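# Balance sanding block and two golf balls on can

## Task

Place the sanding block so it lies flat on the top of the upright drink can on the table. Then set exactly two golf balls resting on the block. The can must be the only support for the block and both balls, and all of it must stay put once the robot lets go.

## Robot and tools

Robot: two UR-type arms, left_arm and right_arm. Each carries a 16-motor, four-finger hand: index, middle, ring and thumb. The right arm has a right hand; the left arm has its mirror image. Each arm has a wrist force sensor and a wrist camera. The real bases are at left_arm (-0.058, +0.366, 0) m and right_arm (+0.031, -0.371, 0) m, the right one yawed very slightly. A camera stand sits behind the arms, and loose objects may occasionally get a small nudge.

Frames. The scene frame has its origin at table-top height, midway between the nominal bases. +z is up, +x points out over the table, and left_arm is on the +y side. Fixed cameras and the table use the scene frame. Reported hand positions, orientations, velocities and Hand targets are in each arm's own base frame. Motion offsets are along the axes of that arm's current Hand target. Hand point axes (right hand): +z along the straight fingers toward the tips; +x across the palm away from the thumb; +y out of the palm face. The palm face is at y = -0.062 m. On the left hand, +x points toward the thumb. A rigid mast near the wrist, on the palm side, can strike objects.

The 48-number row. Every motion argument is one flat list of 48 numbers, each in [-1, 1], covering both arms even when one is idle. Numbers 1-6 are left_arm dx, dy, dz, rx, ry, rz. Numbers 7-22 are the 16 left hand motors. Then come left current_limit and speed. Numbers 25-48 repeat the same layout for right_arm. The six pose numbers are an offset, not a pose. They are measured from the arm's Hand target at the start of the action, in that target's axes. Scale: 1.0 = 0.6 m of translation or 180 degrees. rx, ry, rz form a single rotation vector. All six at 0 means go to and hold the current Hand target. Repeating an offset moves the arm further. Commanded orientation is clipped to 32 degrees from the measured one at each step.

Hand numbers. These are absolute hinge goals scaled between each hinge's stops, so 0 is a real position, not "no change". To leave a hand alone, send back its hand_goal, hand_current_limit and hand_speed. Motor order: index_mcp, index_abd, index_pip, index_dip, middle_mcp, middle_abd, middle_pip, middle_dip, ring_mcp, ring_abd, ring_pip, ring_dip, thumb_cmc, thumb_axl, thumb_mcp, thumb_ipl. Moving toward -1 curls fingers toward the palm and swings the thumb in front of the palm. Straight values: _mcp +0.75, _abd 0.00, _pip +0.58, _dip +0.70, thumb_cmc +0.71, thumb_axl +0.68, thumb_mcp +0.23, thumb_ipl +0.17. current_limit maps -1..+1 to 0..550 mA, with a minimum of 11 mA. speed sets hinge slew to (speed+1)/2 of 8.5 rad/s. The defaults are +0.4 and -0.6, and the last values sent stay in force.

Tools. execute_actions(actions, cameras): actions is a list of actions. Each action holds up to 15 rows, one per 1/30 s step, and lasts 0.5 s. A short action repeats its last row. Every row of an action is an offset from that action's start target. Images come back only if actions is empty or cameras names them. move(target, speed, blend, stop_force, zero, blocking, cameras): target is one row, or up to 15 rows that all count from the same Hand targets. The hand point travels in a straight line. speed is in m/s, from 0.002 to 3.6, default 0.25. blend is a corner radius in m. stop_force is in N, from 3 to 120, and ends an arm's path on a push. Do not combine it with rotation, and leave it out when backing off a contact. zero resets the force reference and defaults to true. blocking=false returns early and cannot be combined with stop_force. The move: line reports done, off_target, moving, held or fault; limits=paced means a pose was clipped, and limits=held means steps were withheld. wait(seconds 0-10). stop() brakes a running move. zoom_image(camera, region [x0,y0,x1,y1], at most 504x504 px). zero_wrist_force(arm). read_manual(section). finished_scene(scene 1) is final and cannot be undone. Cameras: cam_head_left, cam_head_right, cam_high, cam_low (504x504) and cam_left_wrist, cam_right_wrist (672x504 fisheye).

Results. end_effector_position (m), end_effector_quat_wxyz and velocities, in the base frame. Hand target is the last commanded pose after clipping; the arm can rest short of it. Joint positions and torques: positive means toward larger joint angle, including the arm's own weight. Wrist force/torque are in end-effector axes, plus a peak line. hand_goal, hand_measured, hand_current_ma and hand_state (moving, goal, blocked, overload). Step readings may also appear, along with MOTOR HOT, FAULT or HAND FAULT lines.

Avoid the following. A net force near 150 N on an arm, or a joint over its torque limit, stops that arm for 10 s. The wrist joints manage only about 15 N m. A target even slightly beyond a firm contact can trigger a fault, and faster moves hit harder. Finger motors at 495 mA or more for 5 s shut down for 10 s. Motors reaching 85 °C brake the arm. Any contact between the two arms can fail the scene. Do not route paths near an arm's own base. Do not drop things, release parts while they move, slam into objects, or let anything leave the table.

Each tool is called after "Call:" as name(argument=value, ...), one argument or row to a line, values as JSON.

## Session

Call:
execute_actions(
  actions=[],
)

Scene clock: 0.00 s.
left_arm: end_effector_position=(+0.5202, -0.5285, +0.2865) hand_goal=(+0.754, +0.000, +0.576, +0.696, +0.754, +0.000, +0.576, +0.696, +0.754, +0.000, +0.576, +0.696, +0.714, +0.678, +0.226, +0.168) hand_measured=(+0.754, +0.000, +0.576, +0.696, +0.754, +0.000, +0.576, +0.696, +0.754, +0.000, +0.576, +0.696, +0.714, +0.678, +0.226, +0.168) hand_current_ma=(+0, +0, +0, +0, +0, +0, +0, +0, +0, +0, +0, +0, +0, +0, +0, +0) hand_state=(goal, goal, goal, goal, goal, goal, goal, goal, goal, goal, goal, goal, goal, goal, goal, goal) hand_current_limit=0.40 hand_speed=-0.60 end_effector_quat_wxyz=(+0.565, +0.816, +0.055, -0.111) | right_arm: end_effector_position=(+0.7125, +0.1838, +0.3794) hand_goal=(+0.754, +0.000, +0.576, +0.696, +0.754, +0.000, +0.576, +0.696, +0.754, +0.000, +0.576, +0.696, +0.714, +0.678, +0.226, +0.168) hand_measured=(+0.754, +0.000, +0.576, +0.696, +0.754, +0.000, +0.576, +0.696, +0.754, +0.000, +0.576, +0.696, +0.714, +0.678, +0.226, +0.168) hand_current_ma=(+0, +0, +0, +0, +0, +0, +0, +0, +0, +0, +0, +0, +0, +0, +0, +0) hand_state=(goal, goal, goal, goal, goal, goal, goal, goal, goal, goal, goal, goal, goal, goal, goal, goal) hand_current_limit=0.40 hand_speed=-0.60 end_effector_quat_wxyz=(-0.399, +0.759, -0.403, +0.318)
Joint positions: left_arm=[2.864 -2.065 -1.882 -0.366 0.375 0.885] | right_arm=[-0.034 -1.259 1.48 -2.82 -1.184 2.733]
Joint velocities: within noise
Joint torques (N m): no reading
Wrist force (N): no reading
Wrist torque (N m): no reading
Wrist force, peak (N): no reading
Hand target: left_arm +0.5202, -0.5285, +0.2865; +0.565, +0.816, +0.055, -0.111 | right_arm +0.7125, +0.1838, +0.3794; -0.399, +0.759, -0.403, +0.318

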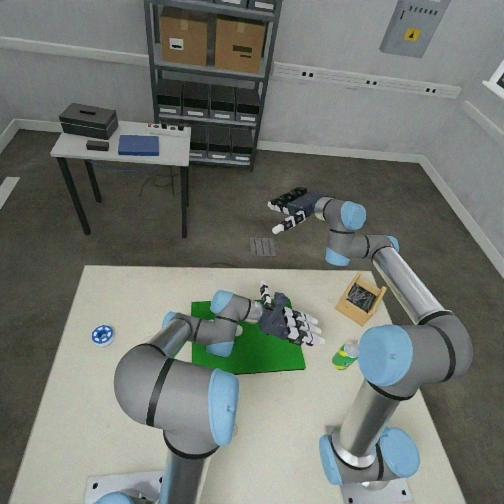

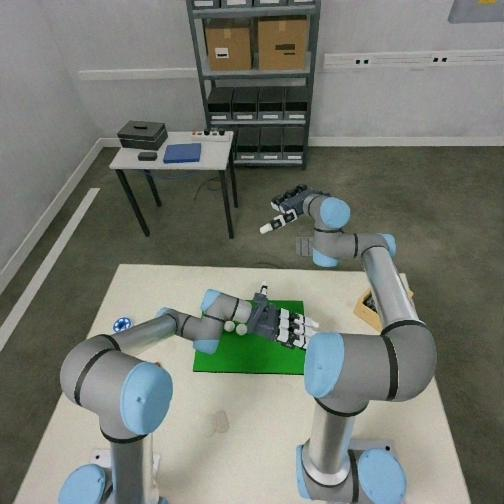

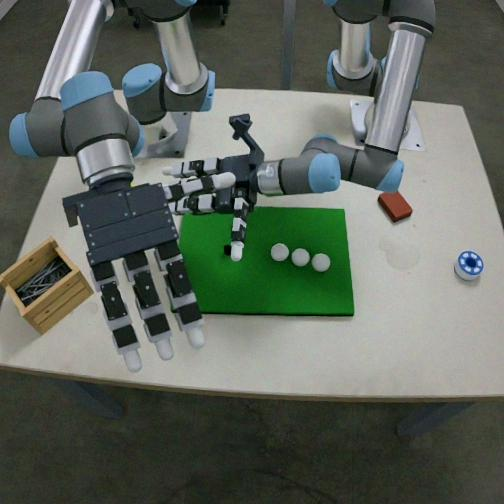

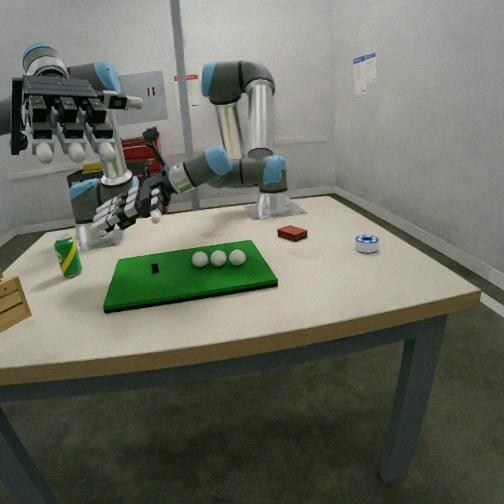

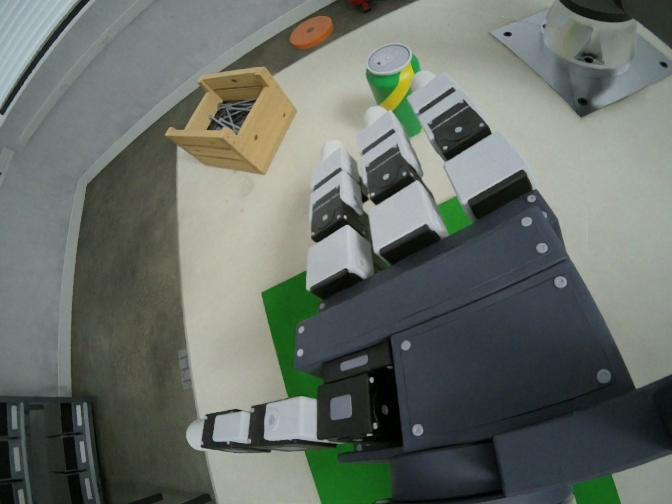

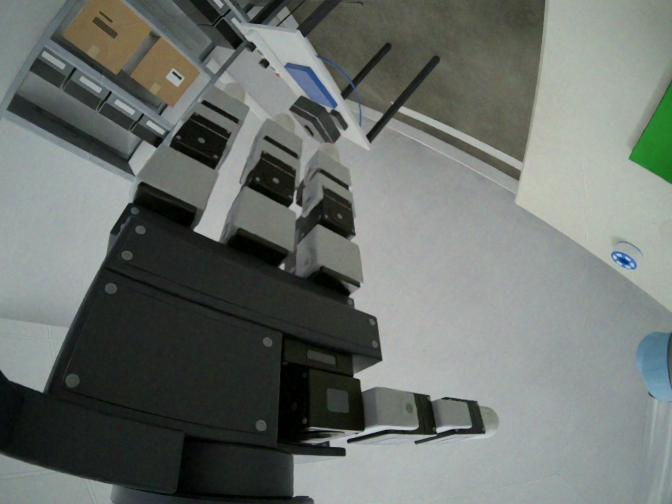

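Call:
zoom_image(
  camera="cam_high",
  region=[360, 160, 500, 300],
)

Call:
zoom_image(
  camera="cam_low",
  region=[180, 200, 400, 320],
)

Call:
zoom_image(
  camera="cam_low",
  region=[0, 200, 180, 350],
)

Call:
zoom_image(
  camera="cam_high",
  region=[180, 180, 380, 340],
)

Scaled by 3.600 from the camera's 504x504 image, which has a finer 720x720 frame.

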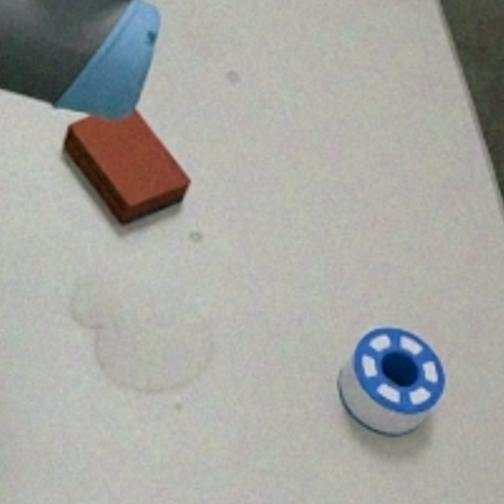

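Scaled by 2.291 from the camera's 504x504 image, which has a finer 720x720 frame.

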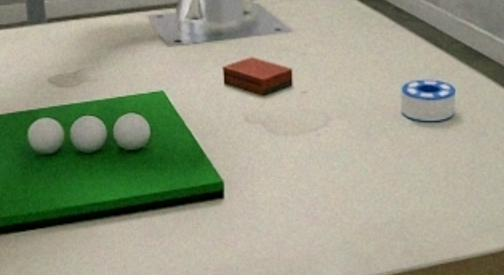

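Scaled by 2.800 from the camera's 504x504 image, which has a finer 720x720 frame.

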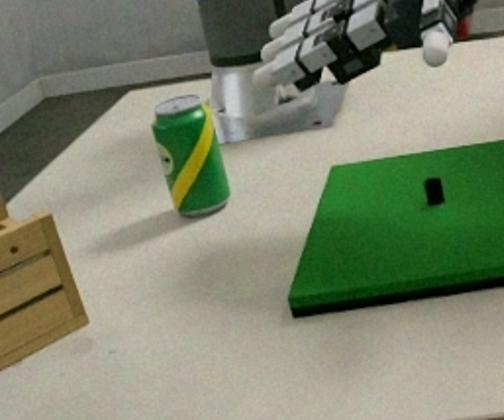

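Scaled by 2.520 from the camera's 504x504 image, which has a finer 720x720 frame.

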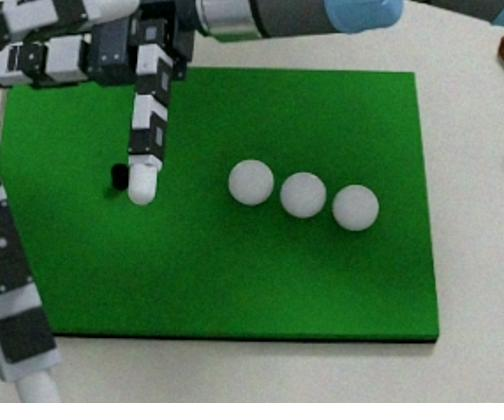

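Call:
move(
  target=[0.2985,-0.1945,-0.9855,-0.0675,0.2528,-0.0939,0.754,0,0.576,0.696,0.754,0,0.576,0.696,0.754,0,0.576,0.696,0.714,0.678,0.226,0.168,0.4,-0.6, 0,0,0,0,0,0,-0.0685,0,0.197,0.696,-0.0685,0,0.197,0.696,0.754,0,0.576,0.696,-0.657,0.678,0.36,0.168,0.4,-0.6],
  speed=0.4,
)

Scene clock: 14.63 s.
left_arm: end_effector_position=(+0.7386, +0.0589, +0.3364) hand_goal=(+0.754, +0.000, +0.576, +0.696, +0.754, +0.000, +0.576, +0.696, +0.754, +0.000, +0.576, +0.696, +0.714, +0.678, +0.226, +0.168) hand_measured=(+0.760, +0.002, +0.576, +0.696, +0.762, +0.002, +0.576, +0.696, +0.760, +0.002, +0.576, +0.696, +0.720, +0.678, +0.226, +0.168) hand_current_ma=(+1, +0, +0, +0, +2, +0, +0, +0, +1, +0, +0, +0, +1, +0, +0, +0) hand_state=(goal, goal, goal, goal, goal, goal, goal, goal, goal, goal, goal, goal, goal, goal, goal, goal) hand_current_limit=0.40 hand_speed=-0.60 end_effector_quat_wxyz=(+0.558, +0.716, +0.395, +0.138) | right_arm: end_effector_position=(+0.7125, +0.1838, +0.3794) hand_goal=(-0.068, +0.000, +0.198, +0.696, -0.068, +0.000, +0.198, +0.696, +0.754, +0.000, +0.576, +0.696, -0.656, +0.678, +0.360, +0.168) hand_measured=(-0.066, +0.000, +0.200, +0.696, -0.066, +0.000, +0.200, +0.696, +0.748, +0.000, +0.576, +0.696, -0.652, +0.678, +0.352, +0.168) hand_current_ma=(+1, +0, +1, +0, +1, +0, +1, +0, -4, +0, +0, +0, +3, +0, -7, +0) hand_state=(goal, goal, goal, goal, goal, goal, goal, goal, goal, goal, goal, goal, goal, goal, goal, goal) hand_current_limit=0.40 hand_speed=-0.60 end_effector_quat_wxyz=(-0.399, +0.759, -0.403, +0.318)
Joint positions: left_arm=[3.737 -1.981 -1.848 -0.486 0.375 0.885] | right_arm=[-0.034 -1.259 1.48 -2.82 -1.184 2.733]
Joint torques (N m): left_arm=[8.82 60.28 11.98 0.7 -3.59 0.96] | right_arm=[1.06 -39.42 -22.79 -3.03 0.39 -0.05]
Wrist force (N): left_arm=[0.1 -0.3 0.2] | right_arm=[-0.2 -0.4 -0.2]
Wrist torque (N m): left_arm=[-0.06 0.01 0.11] | right_arm=[0.12 0.01 0.05]
Wrist force, peak (N): left_arm=[6.8 0.0 -5.4] | right_arm=[0.1 -0.7 0.0]
Hand target: left_arm +0.7386, +0.0590, +0.3366; +0.558, +0.716, +0.395, +0.139 | right_arm +0.7125, +0.1838, +0.3794; -0.399, +0.759, -0.403, +0.318
Off the commanded pose: left_arm 0.000 m, 0 deg | right_arm 0.000 m, 0 deg.
move: done

Call:
move(
  target=[0.3042,-0.1175,-0.7825,-0.054,0.2018,-0.0749,0.754,0,0.576,0.696,0.754,0,0.576,0.696,0.754,0,0.576,0.696,0.714,0.678,0.226,0.168,0.4,-0.6, -0.653,0.0229,-0.0882,0.0726,-0.2371,-0.0506,-0.0685,0,0.197,0.696,-0.0685,0,0.197,0.696,0.754,0,0.576,0.696,-0.657,0.678,0.36,0.168,0.4,-0.6],
  speed=0.4,
  cameras=["all"],
)

Scene clock: 16.90 s.
left_arm: end_effector_position=(+0.5278, +0.5191, +0.3866) hand_goal=(+0.754, +0.000, +0.576, +0.696, +0.754, +0.000, +0.576, +0.696, +0.754, +0.000, +0.576, +0.696, +0.714, +0.678, +0.226, +0.168) hand_measured=(+0.762, +0.002, +0.576, +0.696, +0.762, +0.002, +0.576, +0.696, +0.760, +0.002, +0.576, +0.696, +0.720, +0.678, +0.226, +0.168) hand_current_ma=(+2, +0, +0, +0, +2, +0, +0, +0, +1, +0, +0, +0, +1, +0, +0, +0) hand_state=(goal, goal, goal, goal, goal, goal, goal, goal, goal, goal, goal, goal, goal, goal, goal, goal) hand_current_limit=0.40 hand_speed=-0.60 end_effector_quat_wxyz=(+0.478, +0.538, +0.616, +0.321) | right_arm: end_effector_position=(+0.4801, +0.4998, +0.3295) hand_goal=(-0.068, +0.000, +0.198, +0.696, -0.068, +0.000, +0.198, +0.696, +0.754, +0.000, +0.576, +0.696, -0.656, +0.678, +0.360, +0.168) hand_measured=(-0.068, +0.000, +0.200, +0.696, -0.068, +0.000, +0.200, +0.696, +0.748, +0.000, +0.576, +0.696, -0.654, +0.678, +0.352, +0.168) hand_current_ma=(+0, +0, +1, +0, +0, +0, +1, +0, -5, +0, +0, +0, +1, +0, -7, +0) hand_state=(goal, goal, goal, goal, goal, goal, goal, goal, goal, goal, goal, goal, goal, goal, goal, goal) hand_current_limit=0.40 hand_speed=-0.60 end_effector_quat_wxyz=(-0.574, +0.802, -0.133, +0.094)
Joint positions: left_arm=[4.436 -1.908 -1.798 -0.61 0.375 0.887] | right_arm=[0.368 -1.273 1.729 -3.107 -0.756 2.773]
Joint torques (N m): left_arm=[6.39 58.41 8.94 0.53 -3.13 1.23] | right_arm=[4.08 -59 -4.58 0.69 -0.61 -1.27]
Wrist force (N): left_arm=[0.2 0.0 0.1] | right_arm=[-0.3 0.1 0.2]
Wrist torque (N m): left_arm=[0.00 0.00 0.11] | right_arm=[0.05 0.03 -0.10]
Wrist force, peak (N): left_arm=[7.1 -0.6 -7.5] | right_arm=[6.7 0.9 -0.5]
Hand target: left_arm +0.5277, +0.5191, +0.3867; +0.478, +0.538, +0.616, +0.321 | right_arm +0.4799, +0.4998, +0.3296; -0.574, +0.803, -0.133, +0.094
Off the commanded pose: left_arm 0.000 m, 0 deg | right_arm 0.000 m, 0 deg.
move: done
camera_calibration:
cam_left_wrist: T_world_to_cam=[[-0.281485, -0.867016, -0.411155, 0.72532], [-0.863575, 0.415695, -0.28537, 0.302174], [0.418335, 0.274736, -0.865746, 0.0948985], [0, 0, 0, 1]] pos_world=[0.425417, 0.47718, 0.466608]
cam_right_wrist: T_world_to_cam=[[-0.824499, 0.0251788, -0.565303, 0.599492], [-0.534554, -0.362355, 0.763512, 0.133253], [-0.185616, 0.9317, 0.312221, -0.355266], [0, 0, 0, 1]] pos_world=[0.499569, 0.364191, 0.348076]

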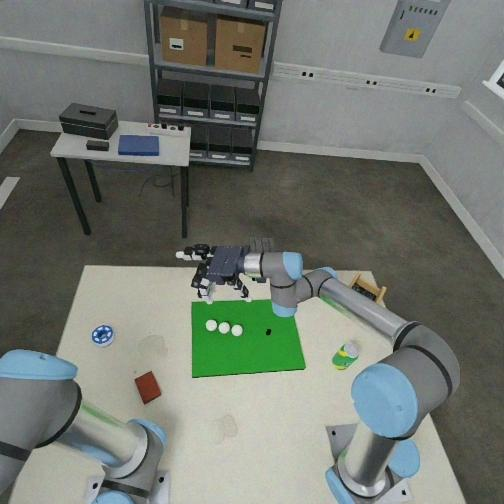

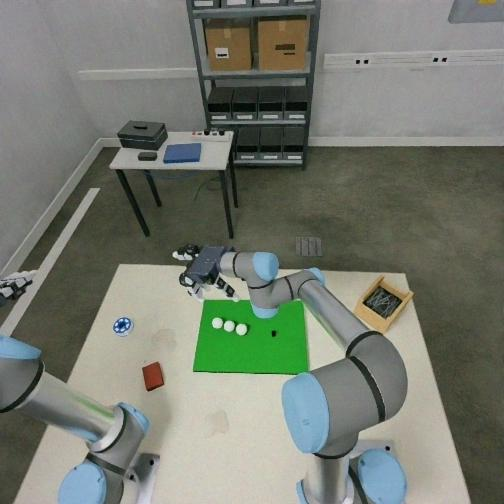

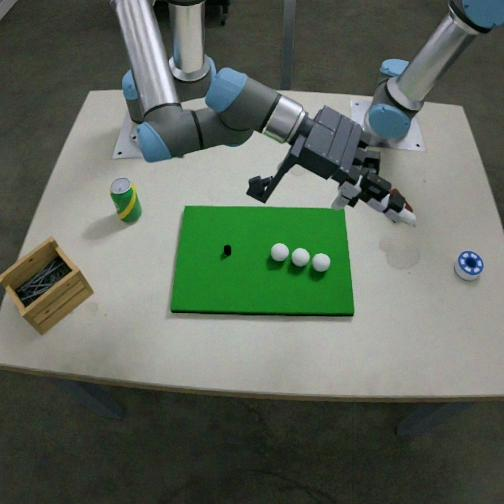

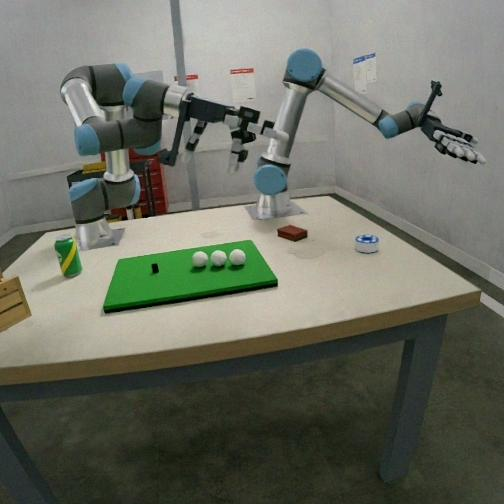

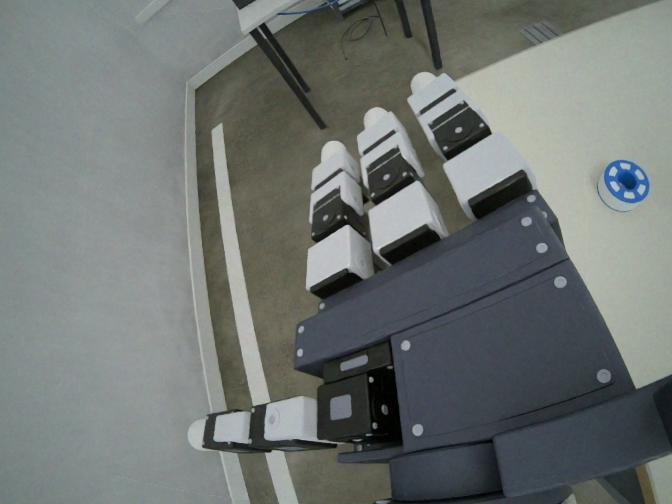

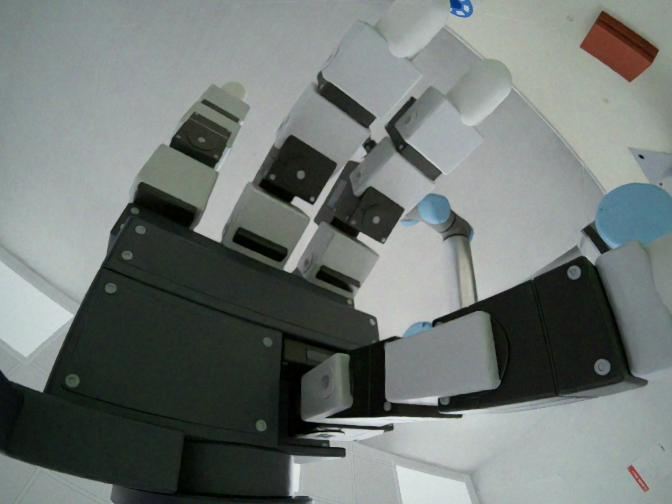

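Call:
zoom_image(
  camera="cam_head_left",
  region=[110, 340, 200, 430],
)

Call:
zoom_image(
  camera="cam_head_right",
  region=[110, 330, 200, 420],
)

Call:
zoom_image(
  camera="cam_high",
  region=[80, 150, 180, 250],
)

Call:
zoom_image(
  camera="cam_high",
  region=[200, 200, 360, 320],
)

Call:
zoom_image(
  camera="cam_low",
  region=[180, 220, 320, 290],
)

Scaled by 5.600 from the camera's 504x504 image, which has a finer 720x720 frame.

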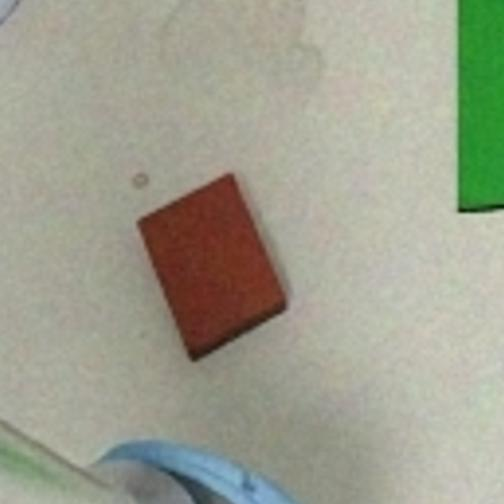

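Scaled by 5.600 from the camera's 504x504 image, which has a finer 720x720 frame.

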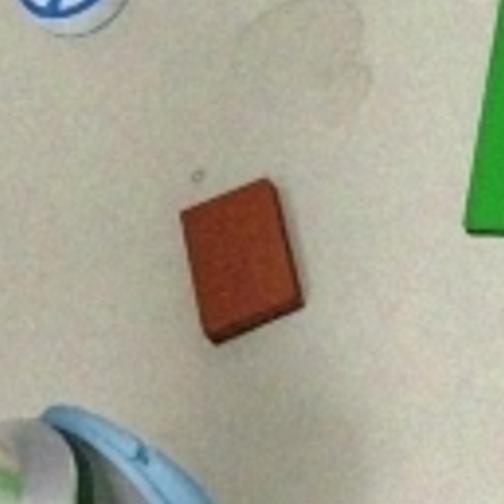

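Scaled by 5.040 from the camera's 504x504 image, which has a finer 720x720 frame.

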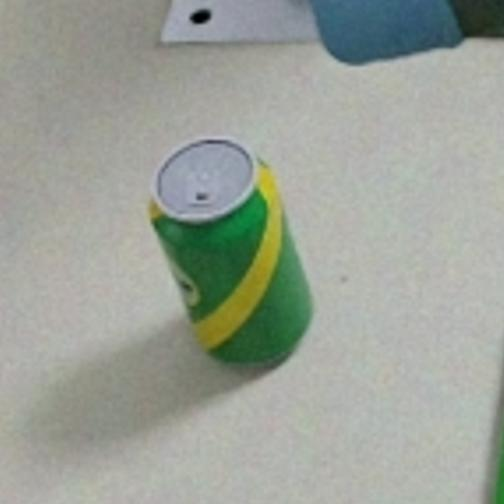

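Scaled by 3.150 from the camera's 504x504 image, which has a finer 720x720 frame.

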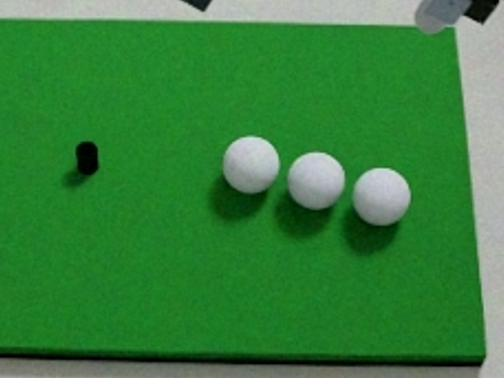

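Scaled by 3.600 from the camera's 504x504 image, which has a finer 720x720 frame.

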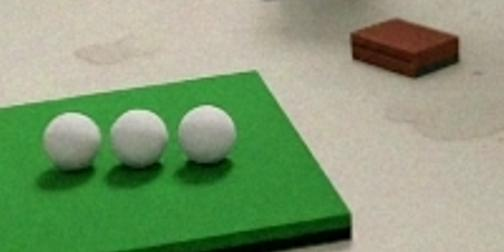

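Call:
move(
  target=[0,0,0,0,0,0,0.754,0,0.576,0.696,0.754,0,0.576,0.696,0.754,0,0.576,0.696,0.714,0.678,0.226,0.168,0.4,-0.6, -0.494,0.1572,0.3643,0.0735,-0.2399,-0.0514,-0.0685,0,0.197,0.696,-0.0685,0,0.197,0.696,0.754,0,0.576,0.696,-0.657,0.678,0.36,0.168,0.4,-0.6],
  speed=0.35,
  cameras=["cam_head_left","cam_head_right","cam_high","cam_low","cam_right_wrist"],
)

Scene clock: 20.30 s.
left_arm: end_effector_position=(+0.5277, +0.5191, +0.3867) hand_goal=(+0.754, +0.000, +0.576, +0.696, +0.754, +0.000, +0.576, +0.696, +0.754, +0.000, +0.576, +0.696, +0.714, +0.678, +0.226, +0.168) hand_measured=(+0.762, +0.002, +0.576, +0.696, +0.762, +0.002, +0.576, +0.696, +0.760, +0.002, +0.576, +0.696, +0.720, +0.678, +0.226, +0.168) hand_current_ma=(+2, +0, +0, +0, +2, +0, +0, +0, +1, +0, +0, +0, +1, +0, +0, +0) hand_state=(goal, goal, goal, goal, goal, goal, goal, goal, goal, goal, goal, goal, goal, goal, goal, goal) hand_current_limit=0.40 hand_speed=-0.60 end_effector_quat_wxyz=(+0.478, +0.538, +0.616, +0.321) | right_arm: end_effector_position=(+0.2555, +0.7619, +0.1700) hand_goal=(-0.068, +0.000, +0.198, +0.696, -0.068, +0.000, +0.198, +0.696, +0.754, +0.000, +0.576, +0.696, -0.656, +0.678, +0.360, +0.168) hand_measured=(-0.070, +0.000, +0.200, +0.696, -0.070, +0.000, +0.200, +0.696, +0.746, -0.002, +0.576, +0.696, -0.656, +0.678, +0.356, +0.168) hand_current_ma=(-1, +0, +1, +0, -1, +0, +1, +0, -6, +0, +0, +0, +0, +0, -4, +0) hand_state=(goal, goal, goal, goal, goal, goal, goal, goal, goal, goal, goal, goal, goal, goal, goal, goal) hand_current_limit=0.40 hand_speed=-0.60 end_effector_quat_wxyz=(-0.660, +0.719, +0.162, -0.148)
Joint positions: left_arm=[4.436 -1.907 -1.798 -0.61 0.375 0.887] | right_arm=[0.798 -0.655 1.327 -3.57 -0.366 2.914]
Joint torques (N m): left_arm=[7.4 58.43 3.69 0.44 -3.39 -1.64] | right_arm=[4.21 -74.46 -23.81 1.71 -0.59 -0.87]
Wrist force (N): left_arm=[0.1 0.1 0.3] | right_arm=[-0.4 -0.2 0.3]
Wrist torque (N m): left_arm=[-0.01 0.01 0.09] | right_arm=[-0.09 0.08 -0.11]
Wrist force, peak (N): left_arm=[0.5 0.1 -0.2] | right_arm=[9.6 0.2 -4.6]
Hand target: left_arm +0.5277, +0.5191, +0.3867; +0.478, +0.538, +0.616, +0.321 | right_arm +0.2554, +0.7620, +0.1702; -0.660, +0.719, +0.162, -0.148
Off the commanded pose: left_arm 0.000 m, 0 deg | right_arm 0.000 m, 0 deg.
move: done
camera_calibration:
cam_right_wrist: T_world_to_cam=[[-0.670093, -0.424905, -0.608631, 0.62836], [-0.0617927, -0.785172, 0.616187, 0.456368], [-0.739701, 0.450512, 0.499882, -0.115114], [0, 0, 0, 1]] pos_world=[0.36411, 0.677181, 0.158774]
Images, in order (width x height): cam_head_left 504x504, cam_head_right 504x504, cam_high 504x504, cam_low 504x504, cam_right_wrist 672x504.

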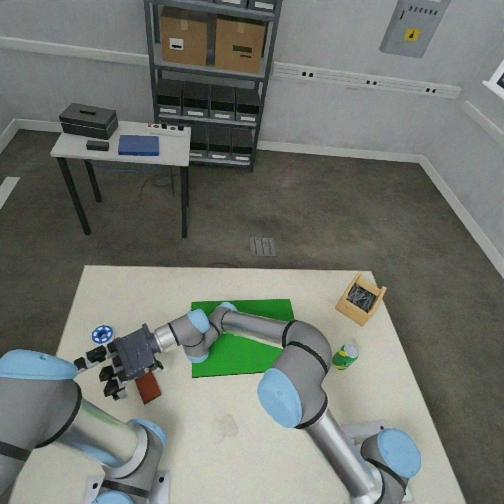

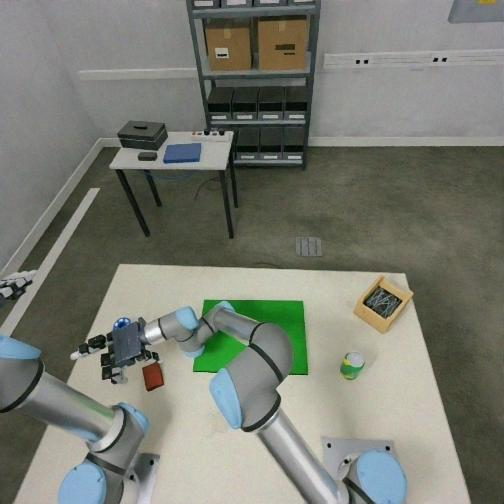

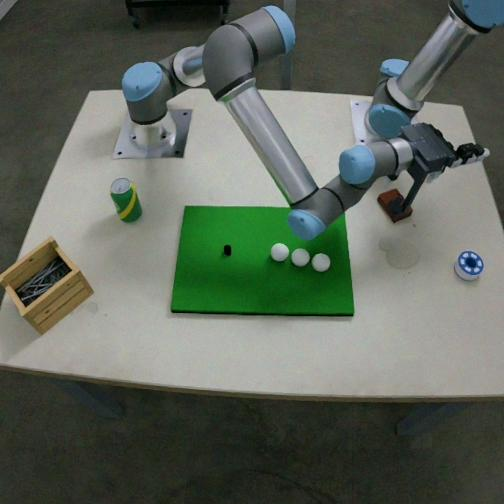

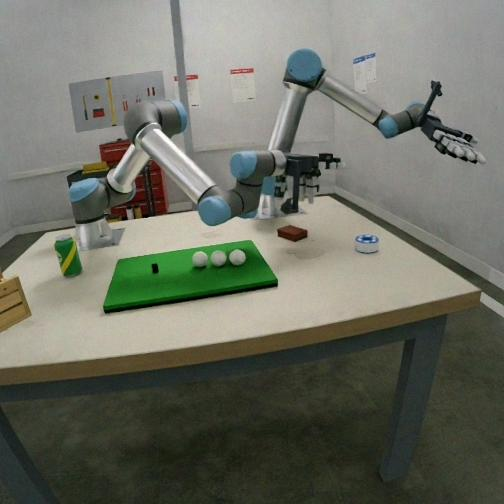

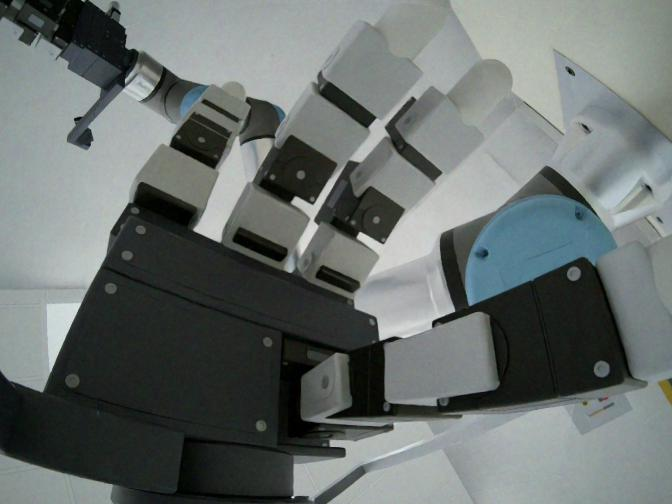

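Call:
zoom_image(
  camera="cam_head_left",
  region=[60, 310, 180, 430],
)

Call:
zoom_image(
  camera="cam_head_right",
  region=[60, 300, 180, 420],
)

Call:
zoom_image(
  camera="cam_high",
  region=[340, 100, 500, 260],
)

Call:
zoom_image(
  camera="cam_low",
  region=[240, 130, 360, 250],
)

Scaled by 4.200 from the camera's 504x504 image, which has a finer 720x720 frame.

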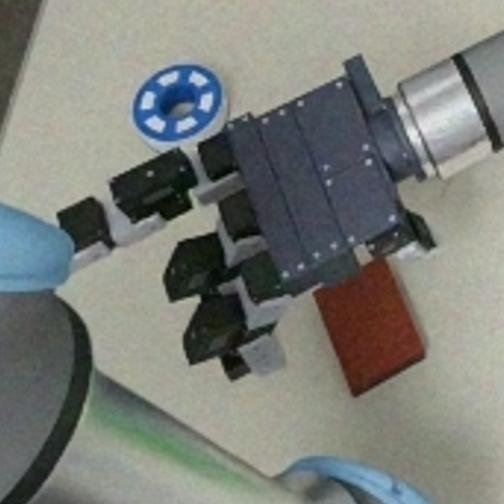

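Scaled by 4.200 from the camera's 504x504 image, which has a finer 720x720 frame.

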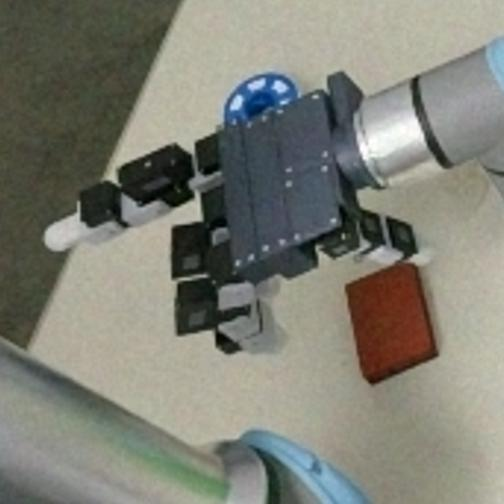

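Scaled by 3.150 from the camera's 504x504 image, which has a finer 720x720 frame.

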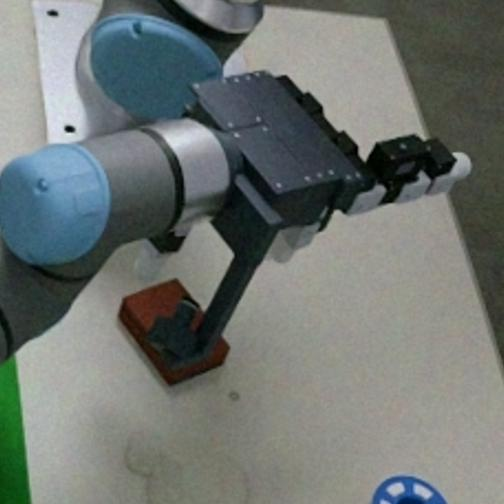

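Scaled by 4.200 from the camera's 504x504 image, which has a finer 720x720 frame.

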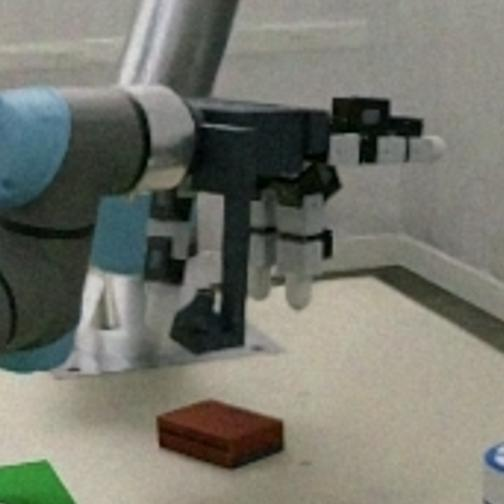

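Call:
move(
  target=[
    [0,0,0,0,0,0,0.754,0,0.576,0.696,0.754,0,0.576,0.696,0.754,0,0.576,0.696,0.714,0.678,0.226,0.168,0.4,-0.6, -0.0065,0.1332,0.0075,0,0,0,-0.0685,0,0.197,0.696,-0.0685,0,0.197,0.696,0.754,0,0.576,0.696,-0.657,0.678,0.36,0.168,0.4,-0.6],
    [0,0,0,0,0,0,0.754,0,0.576,0.696,0.754,0,0.576,0.696,0.754,0,0.576,0.696,0.714,0.678,0.226,0.168,0.4,-0.6, -0.0065,0.1797,0.0115,0,0,0,-0.0685,0,0.197,0.696,-0.0685,0,0.197,0.696,0.754,0,0.576,0.696,-0.657,0.678,0.36,0.168,0.4,-0.6],
  ],
  speed=[0.15, 0.05],
  stop_force=12,
  cameras=["cam_head_left","cam_head_right","cam_high","cam_low","cam_right_wrist"],
)

Call:
zoom_image(
  camera="cam_head_left",
  region=[60, 310, 180, 430],
)

Call:
zoom_image(
  camera="cam_head_right",
  region=[80, 320, 180, 420],
)

Call:
zoom_image(
  camera="cam_high",
  region=[360, 130, 460, 230],
)

Call:
zoom_image(
  camera="cam_low",
  region=[250, 170, 340, 260],
)

Scene clock: 24.37 s.
left_arm: end_effector_position=(+0.5277, +0.5191, +0.3867) hand_goal=(+0.754, +0.000, +0.576, +0.696, +0.754, +0.000, +0.576, +0.696, +0.754, +0.000, +0.576, +0.696, +0.714, +0.678, +0.226, +0.168) hand_measured=(+0.762, +0.002, +0.576, +0.696, +0.762, +0.002, +0.576, +0.696, +0.760, +0.002, +0.576, +0.696, +0.720, +0.678, +0.226, +0.168) hand_current_ma=(+2, +0, +0, +0, +2, +0, +0, +0, +1, +0, +0, +0, +1, +0, +0, +0) hand_state=(goal, goal, goal, goal, goal, goal, goal, goal, goal, goal, goal, goal, goal, goal, goal, goal) hand_current_limit=0.40 hand_speed=-0.60 end_effector_quat_wxyz=(+0.478, +0.538, +0.616, +0.321) | right_arm: end_effector_position=(+0.2547, +0.7600, +0.0947) hand_goal=(-0.068, +0.000, +0.198, +0.696, -0.068, +0.000, +0.198, +0.696, +0.754, +0.000, +0.576, +0.696, -0.656, +0.678, +0.360, +0.168) hand_measured=(-0.070, -0.002, +0.200, +0.696, -0.072, +0.000, +0.200, +0.696, +0.746, -0.002, +0.576, +0.696, -0.656, +0.678, +0.356, +0.168) hand_current_ma=(-1, +0, +1, +0, -1, +0, +1, +0, -7, +0, +0, +0, +0, +0, -3, +0) hand_state=(goal, goal, goal, goal, goal, goal, goal, goal, goal, goal, goal, goal, goal, goal, goal, goal) hand_current_limit=0.40 hand_speed=-0.60 end_effector_quat_wxyz=(+0.662, -0.716, -0.166, +0.144) end_effector_velocity=(+0.001, +0.001, +0.005) end_effector_angular_velocity=(+0.006, -0.006, +0.000)
Joint positions: left_arm=[4.436 -1.907 -1.798 -0.61 0.375 0.887] | right_arm=[0.797 -0.536 1.325 -3.701 -0.364 2.912]
Joint velocities: left_arm=[within noise] | right_arm=[0 -0.006 -0.003 0 0 0]
Joint torques (N m): left_arm=[7.54 58.54 3.58 0.49 -3.32 -1.13] | right_arm=[0.83 -36.76 -9.18 -1.32 0.36 -0.12]
Wrist force (N): left_arm=[-0.1 -0.1 0.2] | right_arm=[-0.4 -0.1 0.1]
Wrist torque (N m): left_arm=[-0.01 0.03 0.09] | right_arm=[-0.05 0.07 -0.10]
Wrist force, peak (N): left_arm=[0.4 0.2 0.4] | right_arm=[3.4 -2.4 1.5]
Hand target: left_arm +0.5277, +0.5191, +0.3867; +0.478, +0.538, +0.616, +0.321 | right_arm +0.2547, +0.7600, +0.0947; +0.662, -0.716, -0.166, +0.144 (not the last commanded pose)
Off the commanded pose: left_arm 0.000 m, 0 deg | right_arm 0.033 m, 1 deg.
FORCE FAULT: contact force on the right arm reached its limit, and that arm stopped. The contact can be on any part of that arm, not only on its tool. That arm's remaining commands of this call were not run. That arm is still stopped at the end of this call. That arm stays stopped for about 9 more seconds. Until then a move that you send moves the other arm only, and its call returns only when the move has ended. Once the stop has ended, the next robot result says so. If the stop ends while you think or write, that arm runs what you send next, counted from a new Hand target: where the arm stands when the stop ends. While its stop runs, that arm, its gripper or tool too, takes no new command. Until it ends, the stop uses up actions while you think or wait. An arm that is not stopped still takes commands.
move: fault (right_arm); path passed 1 of 2 targets
camera_calibration:
cam_right_wrist: T_world_to_cam=[[-0.664021, -0.41899, -0.619293, 0.576102], [-0.0675626, -0.791238, 0.607764, 0.50811], [-0.744655, 0.445409, 0.497091, -0.0716997], [0, 0, 0, 1]] pos_world=[0.363482, 0.675353, 0.0836062]
Images, in order (width x height): cam_head_left 504x504, cam_head_right 504x504, cam_high 504x504, cam_low 504x504, cam_right_wrist 672x504.

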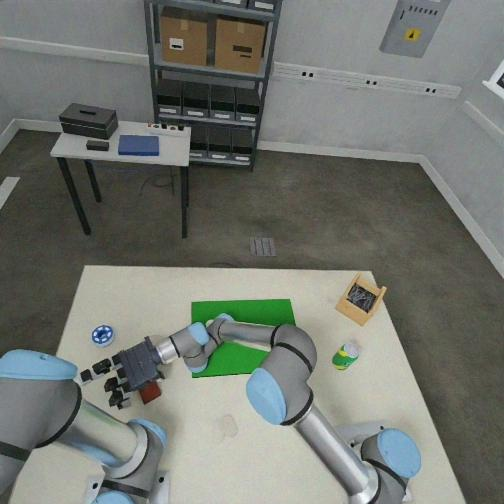

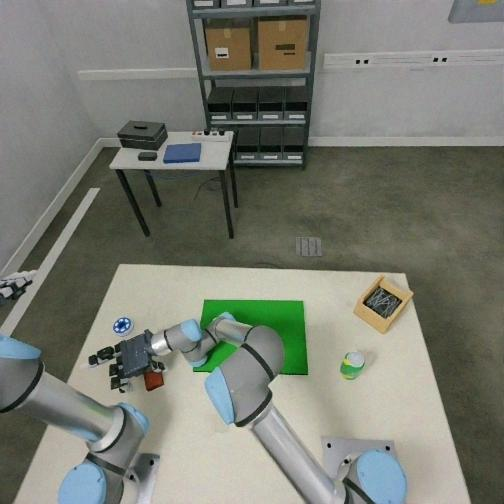

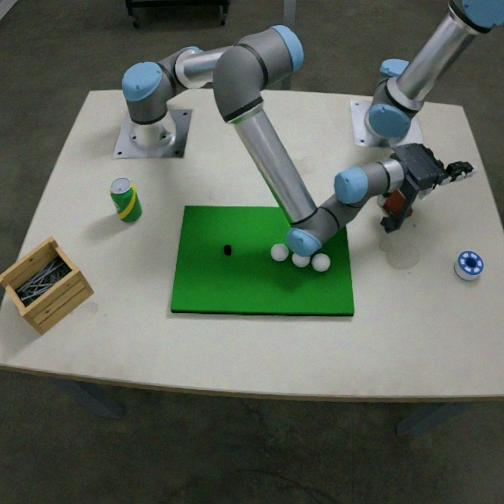

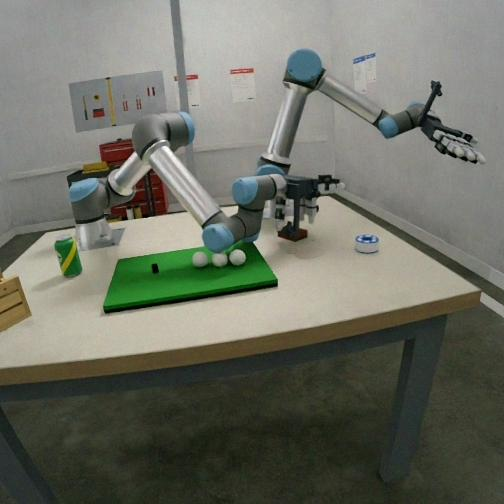

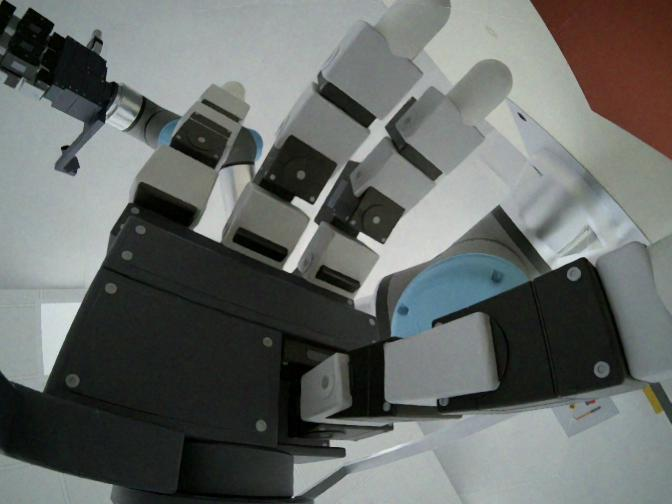

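Scaled by 4.200 from the camera's 504x504 image, which has a finer 720x720 frame.

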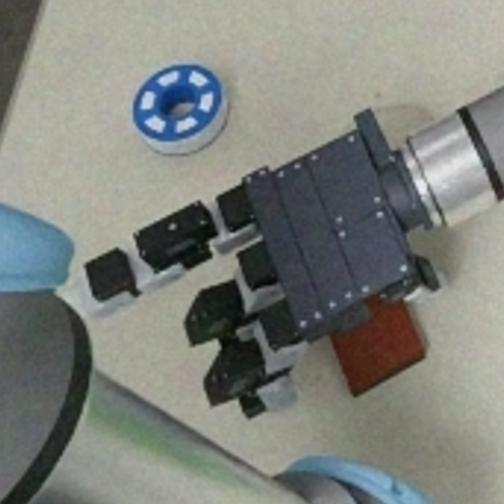

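Scaled by 5.040 from the camera's 504x504 image, which has a finer 720x720 frame.

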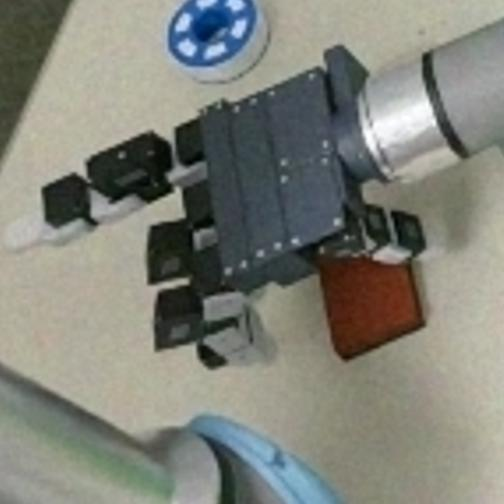

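Scaled by 5.040 from the camera's 504x504 image, which has a finer 720x720 frame.

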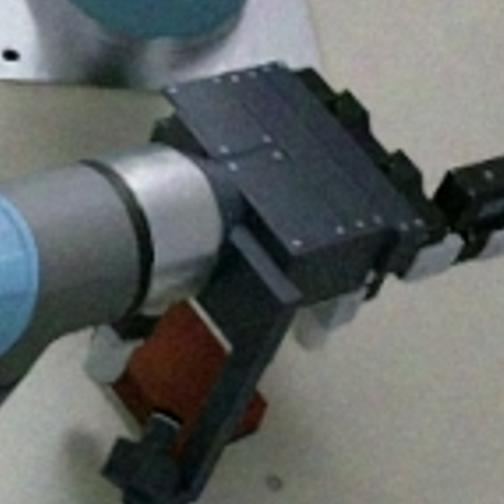

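Scaled by 5.600 from the camera's 504x504 image, which has a finer 720x720 frame.

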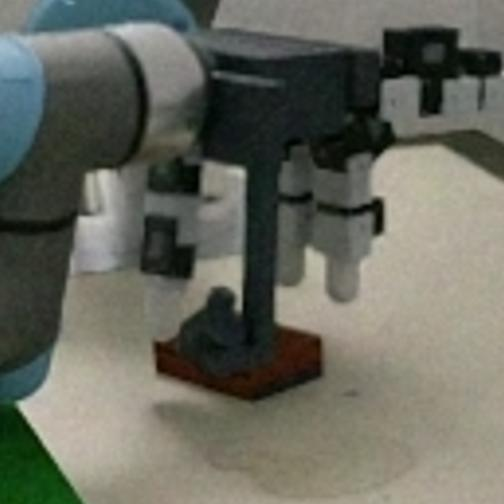

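Call:
wait(
  seconds=6,
  cameras=["cam_high","cam_low"],
)

Call:
zoom_image(
  camera="cam_high",
  region=[240, 200, 360, 320],
)

Call:
zoom_image(
  camera="cam_low",
  region=[160, 200, 280, 290],
)

Scene clock: 33.67 s.
left_arm: end_effector_position=(+0.5277, +0.5191, +0.3867) hand_goal=(+0.754, +0.000, +0.576, +0.696, +0.754, +0.000, +0.576, +0.696, +0.754, +0.000, +0.576, +0.696, +0.714, +0.678, +0.226, +0.168) hand_measured=(+0.762, +0.002, +0.576, +0.696, +0.762, +0.002, +0.576, +0.696, +0.760, +0.002, +0.576, +0.696, +0.720, +0.678, +0.226, +0.168) hand_current_ma=(+2, +0, +0, +0, +2, +0, +0, +0, +1, +0, +0, +0, +1, +0, +0, +0) hand_state=(goal, goal, goal, goal, goal, goal, goal, goal, goal, goal, goal, goal, goal, goal, goal, goal) hand_current_limit=0.40 hand_speed=-0.60 end_effector_quat_wxyz=(+0.478, +0.538, +0.616, +0.321) | right_arm: end_effector_position=(+0.2548, +0.7600, +0.0951) hand_goal=(-0.068, +0.000, +0.198, +0.696, -0.068, +0.000, +0.198, +0.696, +0.754, +0.000, +0.576, +0.696, -0.656, +0.678, +0.360, +0.168) hand_measured=(-0.070, -0.002, +0.200, +0.696, -0.072, +0.000, +0.200, +0.696, +0.746, -0.002, +0.576, +0.696, -0.656, +0.678, +0.356, +0.168) hand_current_ma=(-1, +0, +1, +0, -1, +0, +1, +0, -7, +0, +0, +0, +0, +0, -3, +0) hand_state=(goal, goal, goal, goal, goal, goal, goal, goal, goal, goal, goal, goal, goal, goal, goal, goal) hand_current_limit=0.40 hand_speed=-0.60 end_effector_quat_wxyz=(+0.663, -0.716, -0.166, +0.144)
Joint positions: left_arm=[4.436 -1.907 -1.798 -0.61 0.375 0.887] | right_arm=[0.797 -0.536 1.325 -3.701 -0.364 2.912]
Joint torques (N m): left_arm=[7.26 59.59 4.05 0.46 -3.37 -0.3] | right_arm=[1.87 -37.59 -8.3 -1.45 0.3 -0.06]
Wrist force (N): left_arm=[0.2 0.1 0.2] | right_arm=[-0.3 -0.2 0.2]
Wrist torque (N m): left_arm=[0.00 -0.01 0.10] | right_arm=[-0.06 0.06 -0.11]
Wrist force, peak (N): left_arm=[0.4 0.0 0.4] | right_arm=[-0.6 -0.4 0.5]
Hand target: left_arm +0.5277, +0.5191, +0.3867; +0.478, +0.538, +0.616, +0.321 | right_arm +0.2548, +0.7600, +0.0951; +0.663, -0.716, -0.166, +0.144 (not the last commanded pose)
Off the commanded pose: left_arm 0.000 m, 0 deg | right_arm 0.033 m, 1 deg.
FORCE FAULT, CONTINUED: the right arm's stop, for the force fault that an earlier result reported, is over. The rest of the stop counts as 18 of the actions that you can send in this scene. During its stop the right arm's controller moved it back a little. That arm's target is now where it stood when the stop ended, not its last command. That arm accepts commands again.
wait: 6.00 s; at rest from the start
Images, in order (width x height): cam_high 504x504, cam_low 504x504.

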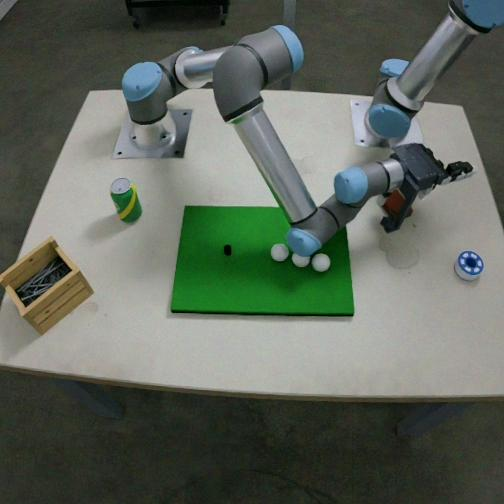

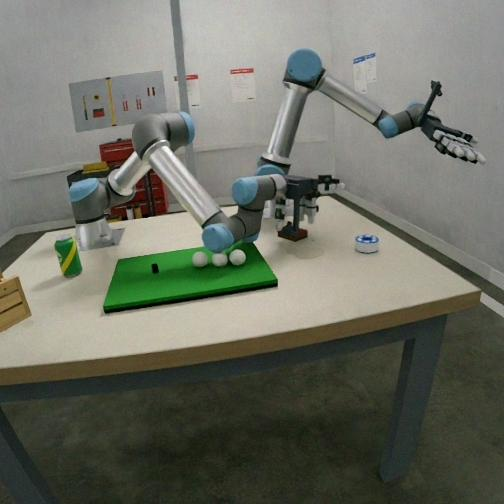

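Scaled by 4.200 from the camera's 504x504 image, which has a finer 720x720 frame.

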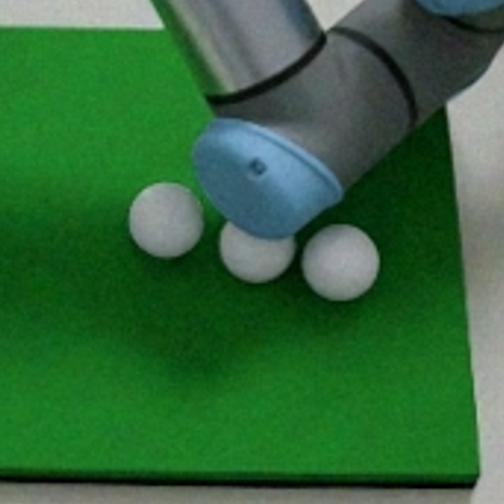

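Scaled by 4.200 from the camera's 504x504 image, which has a finer 720x720 frame.

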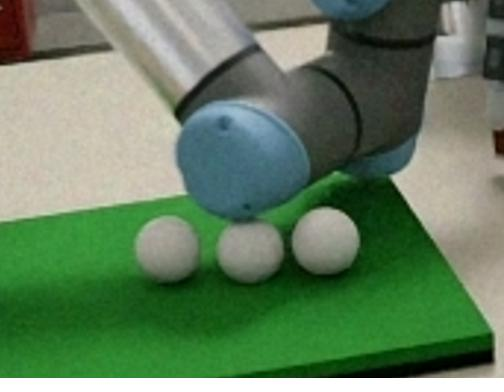

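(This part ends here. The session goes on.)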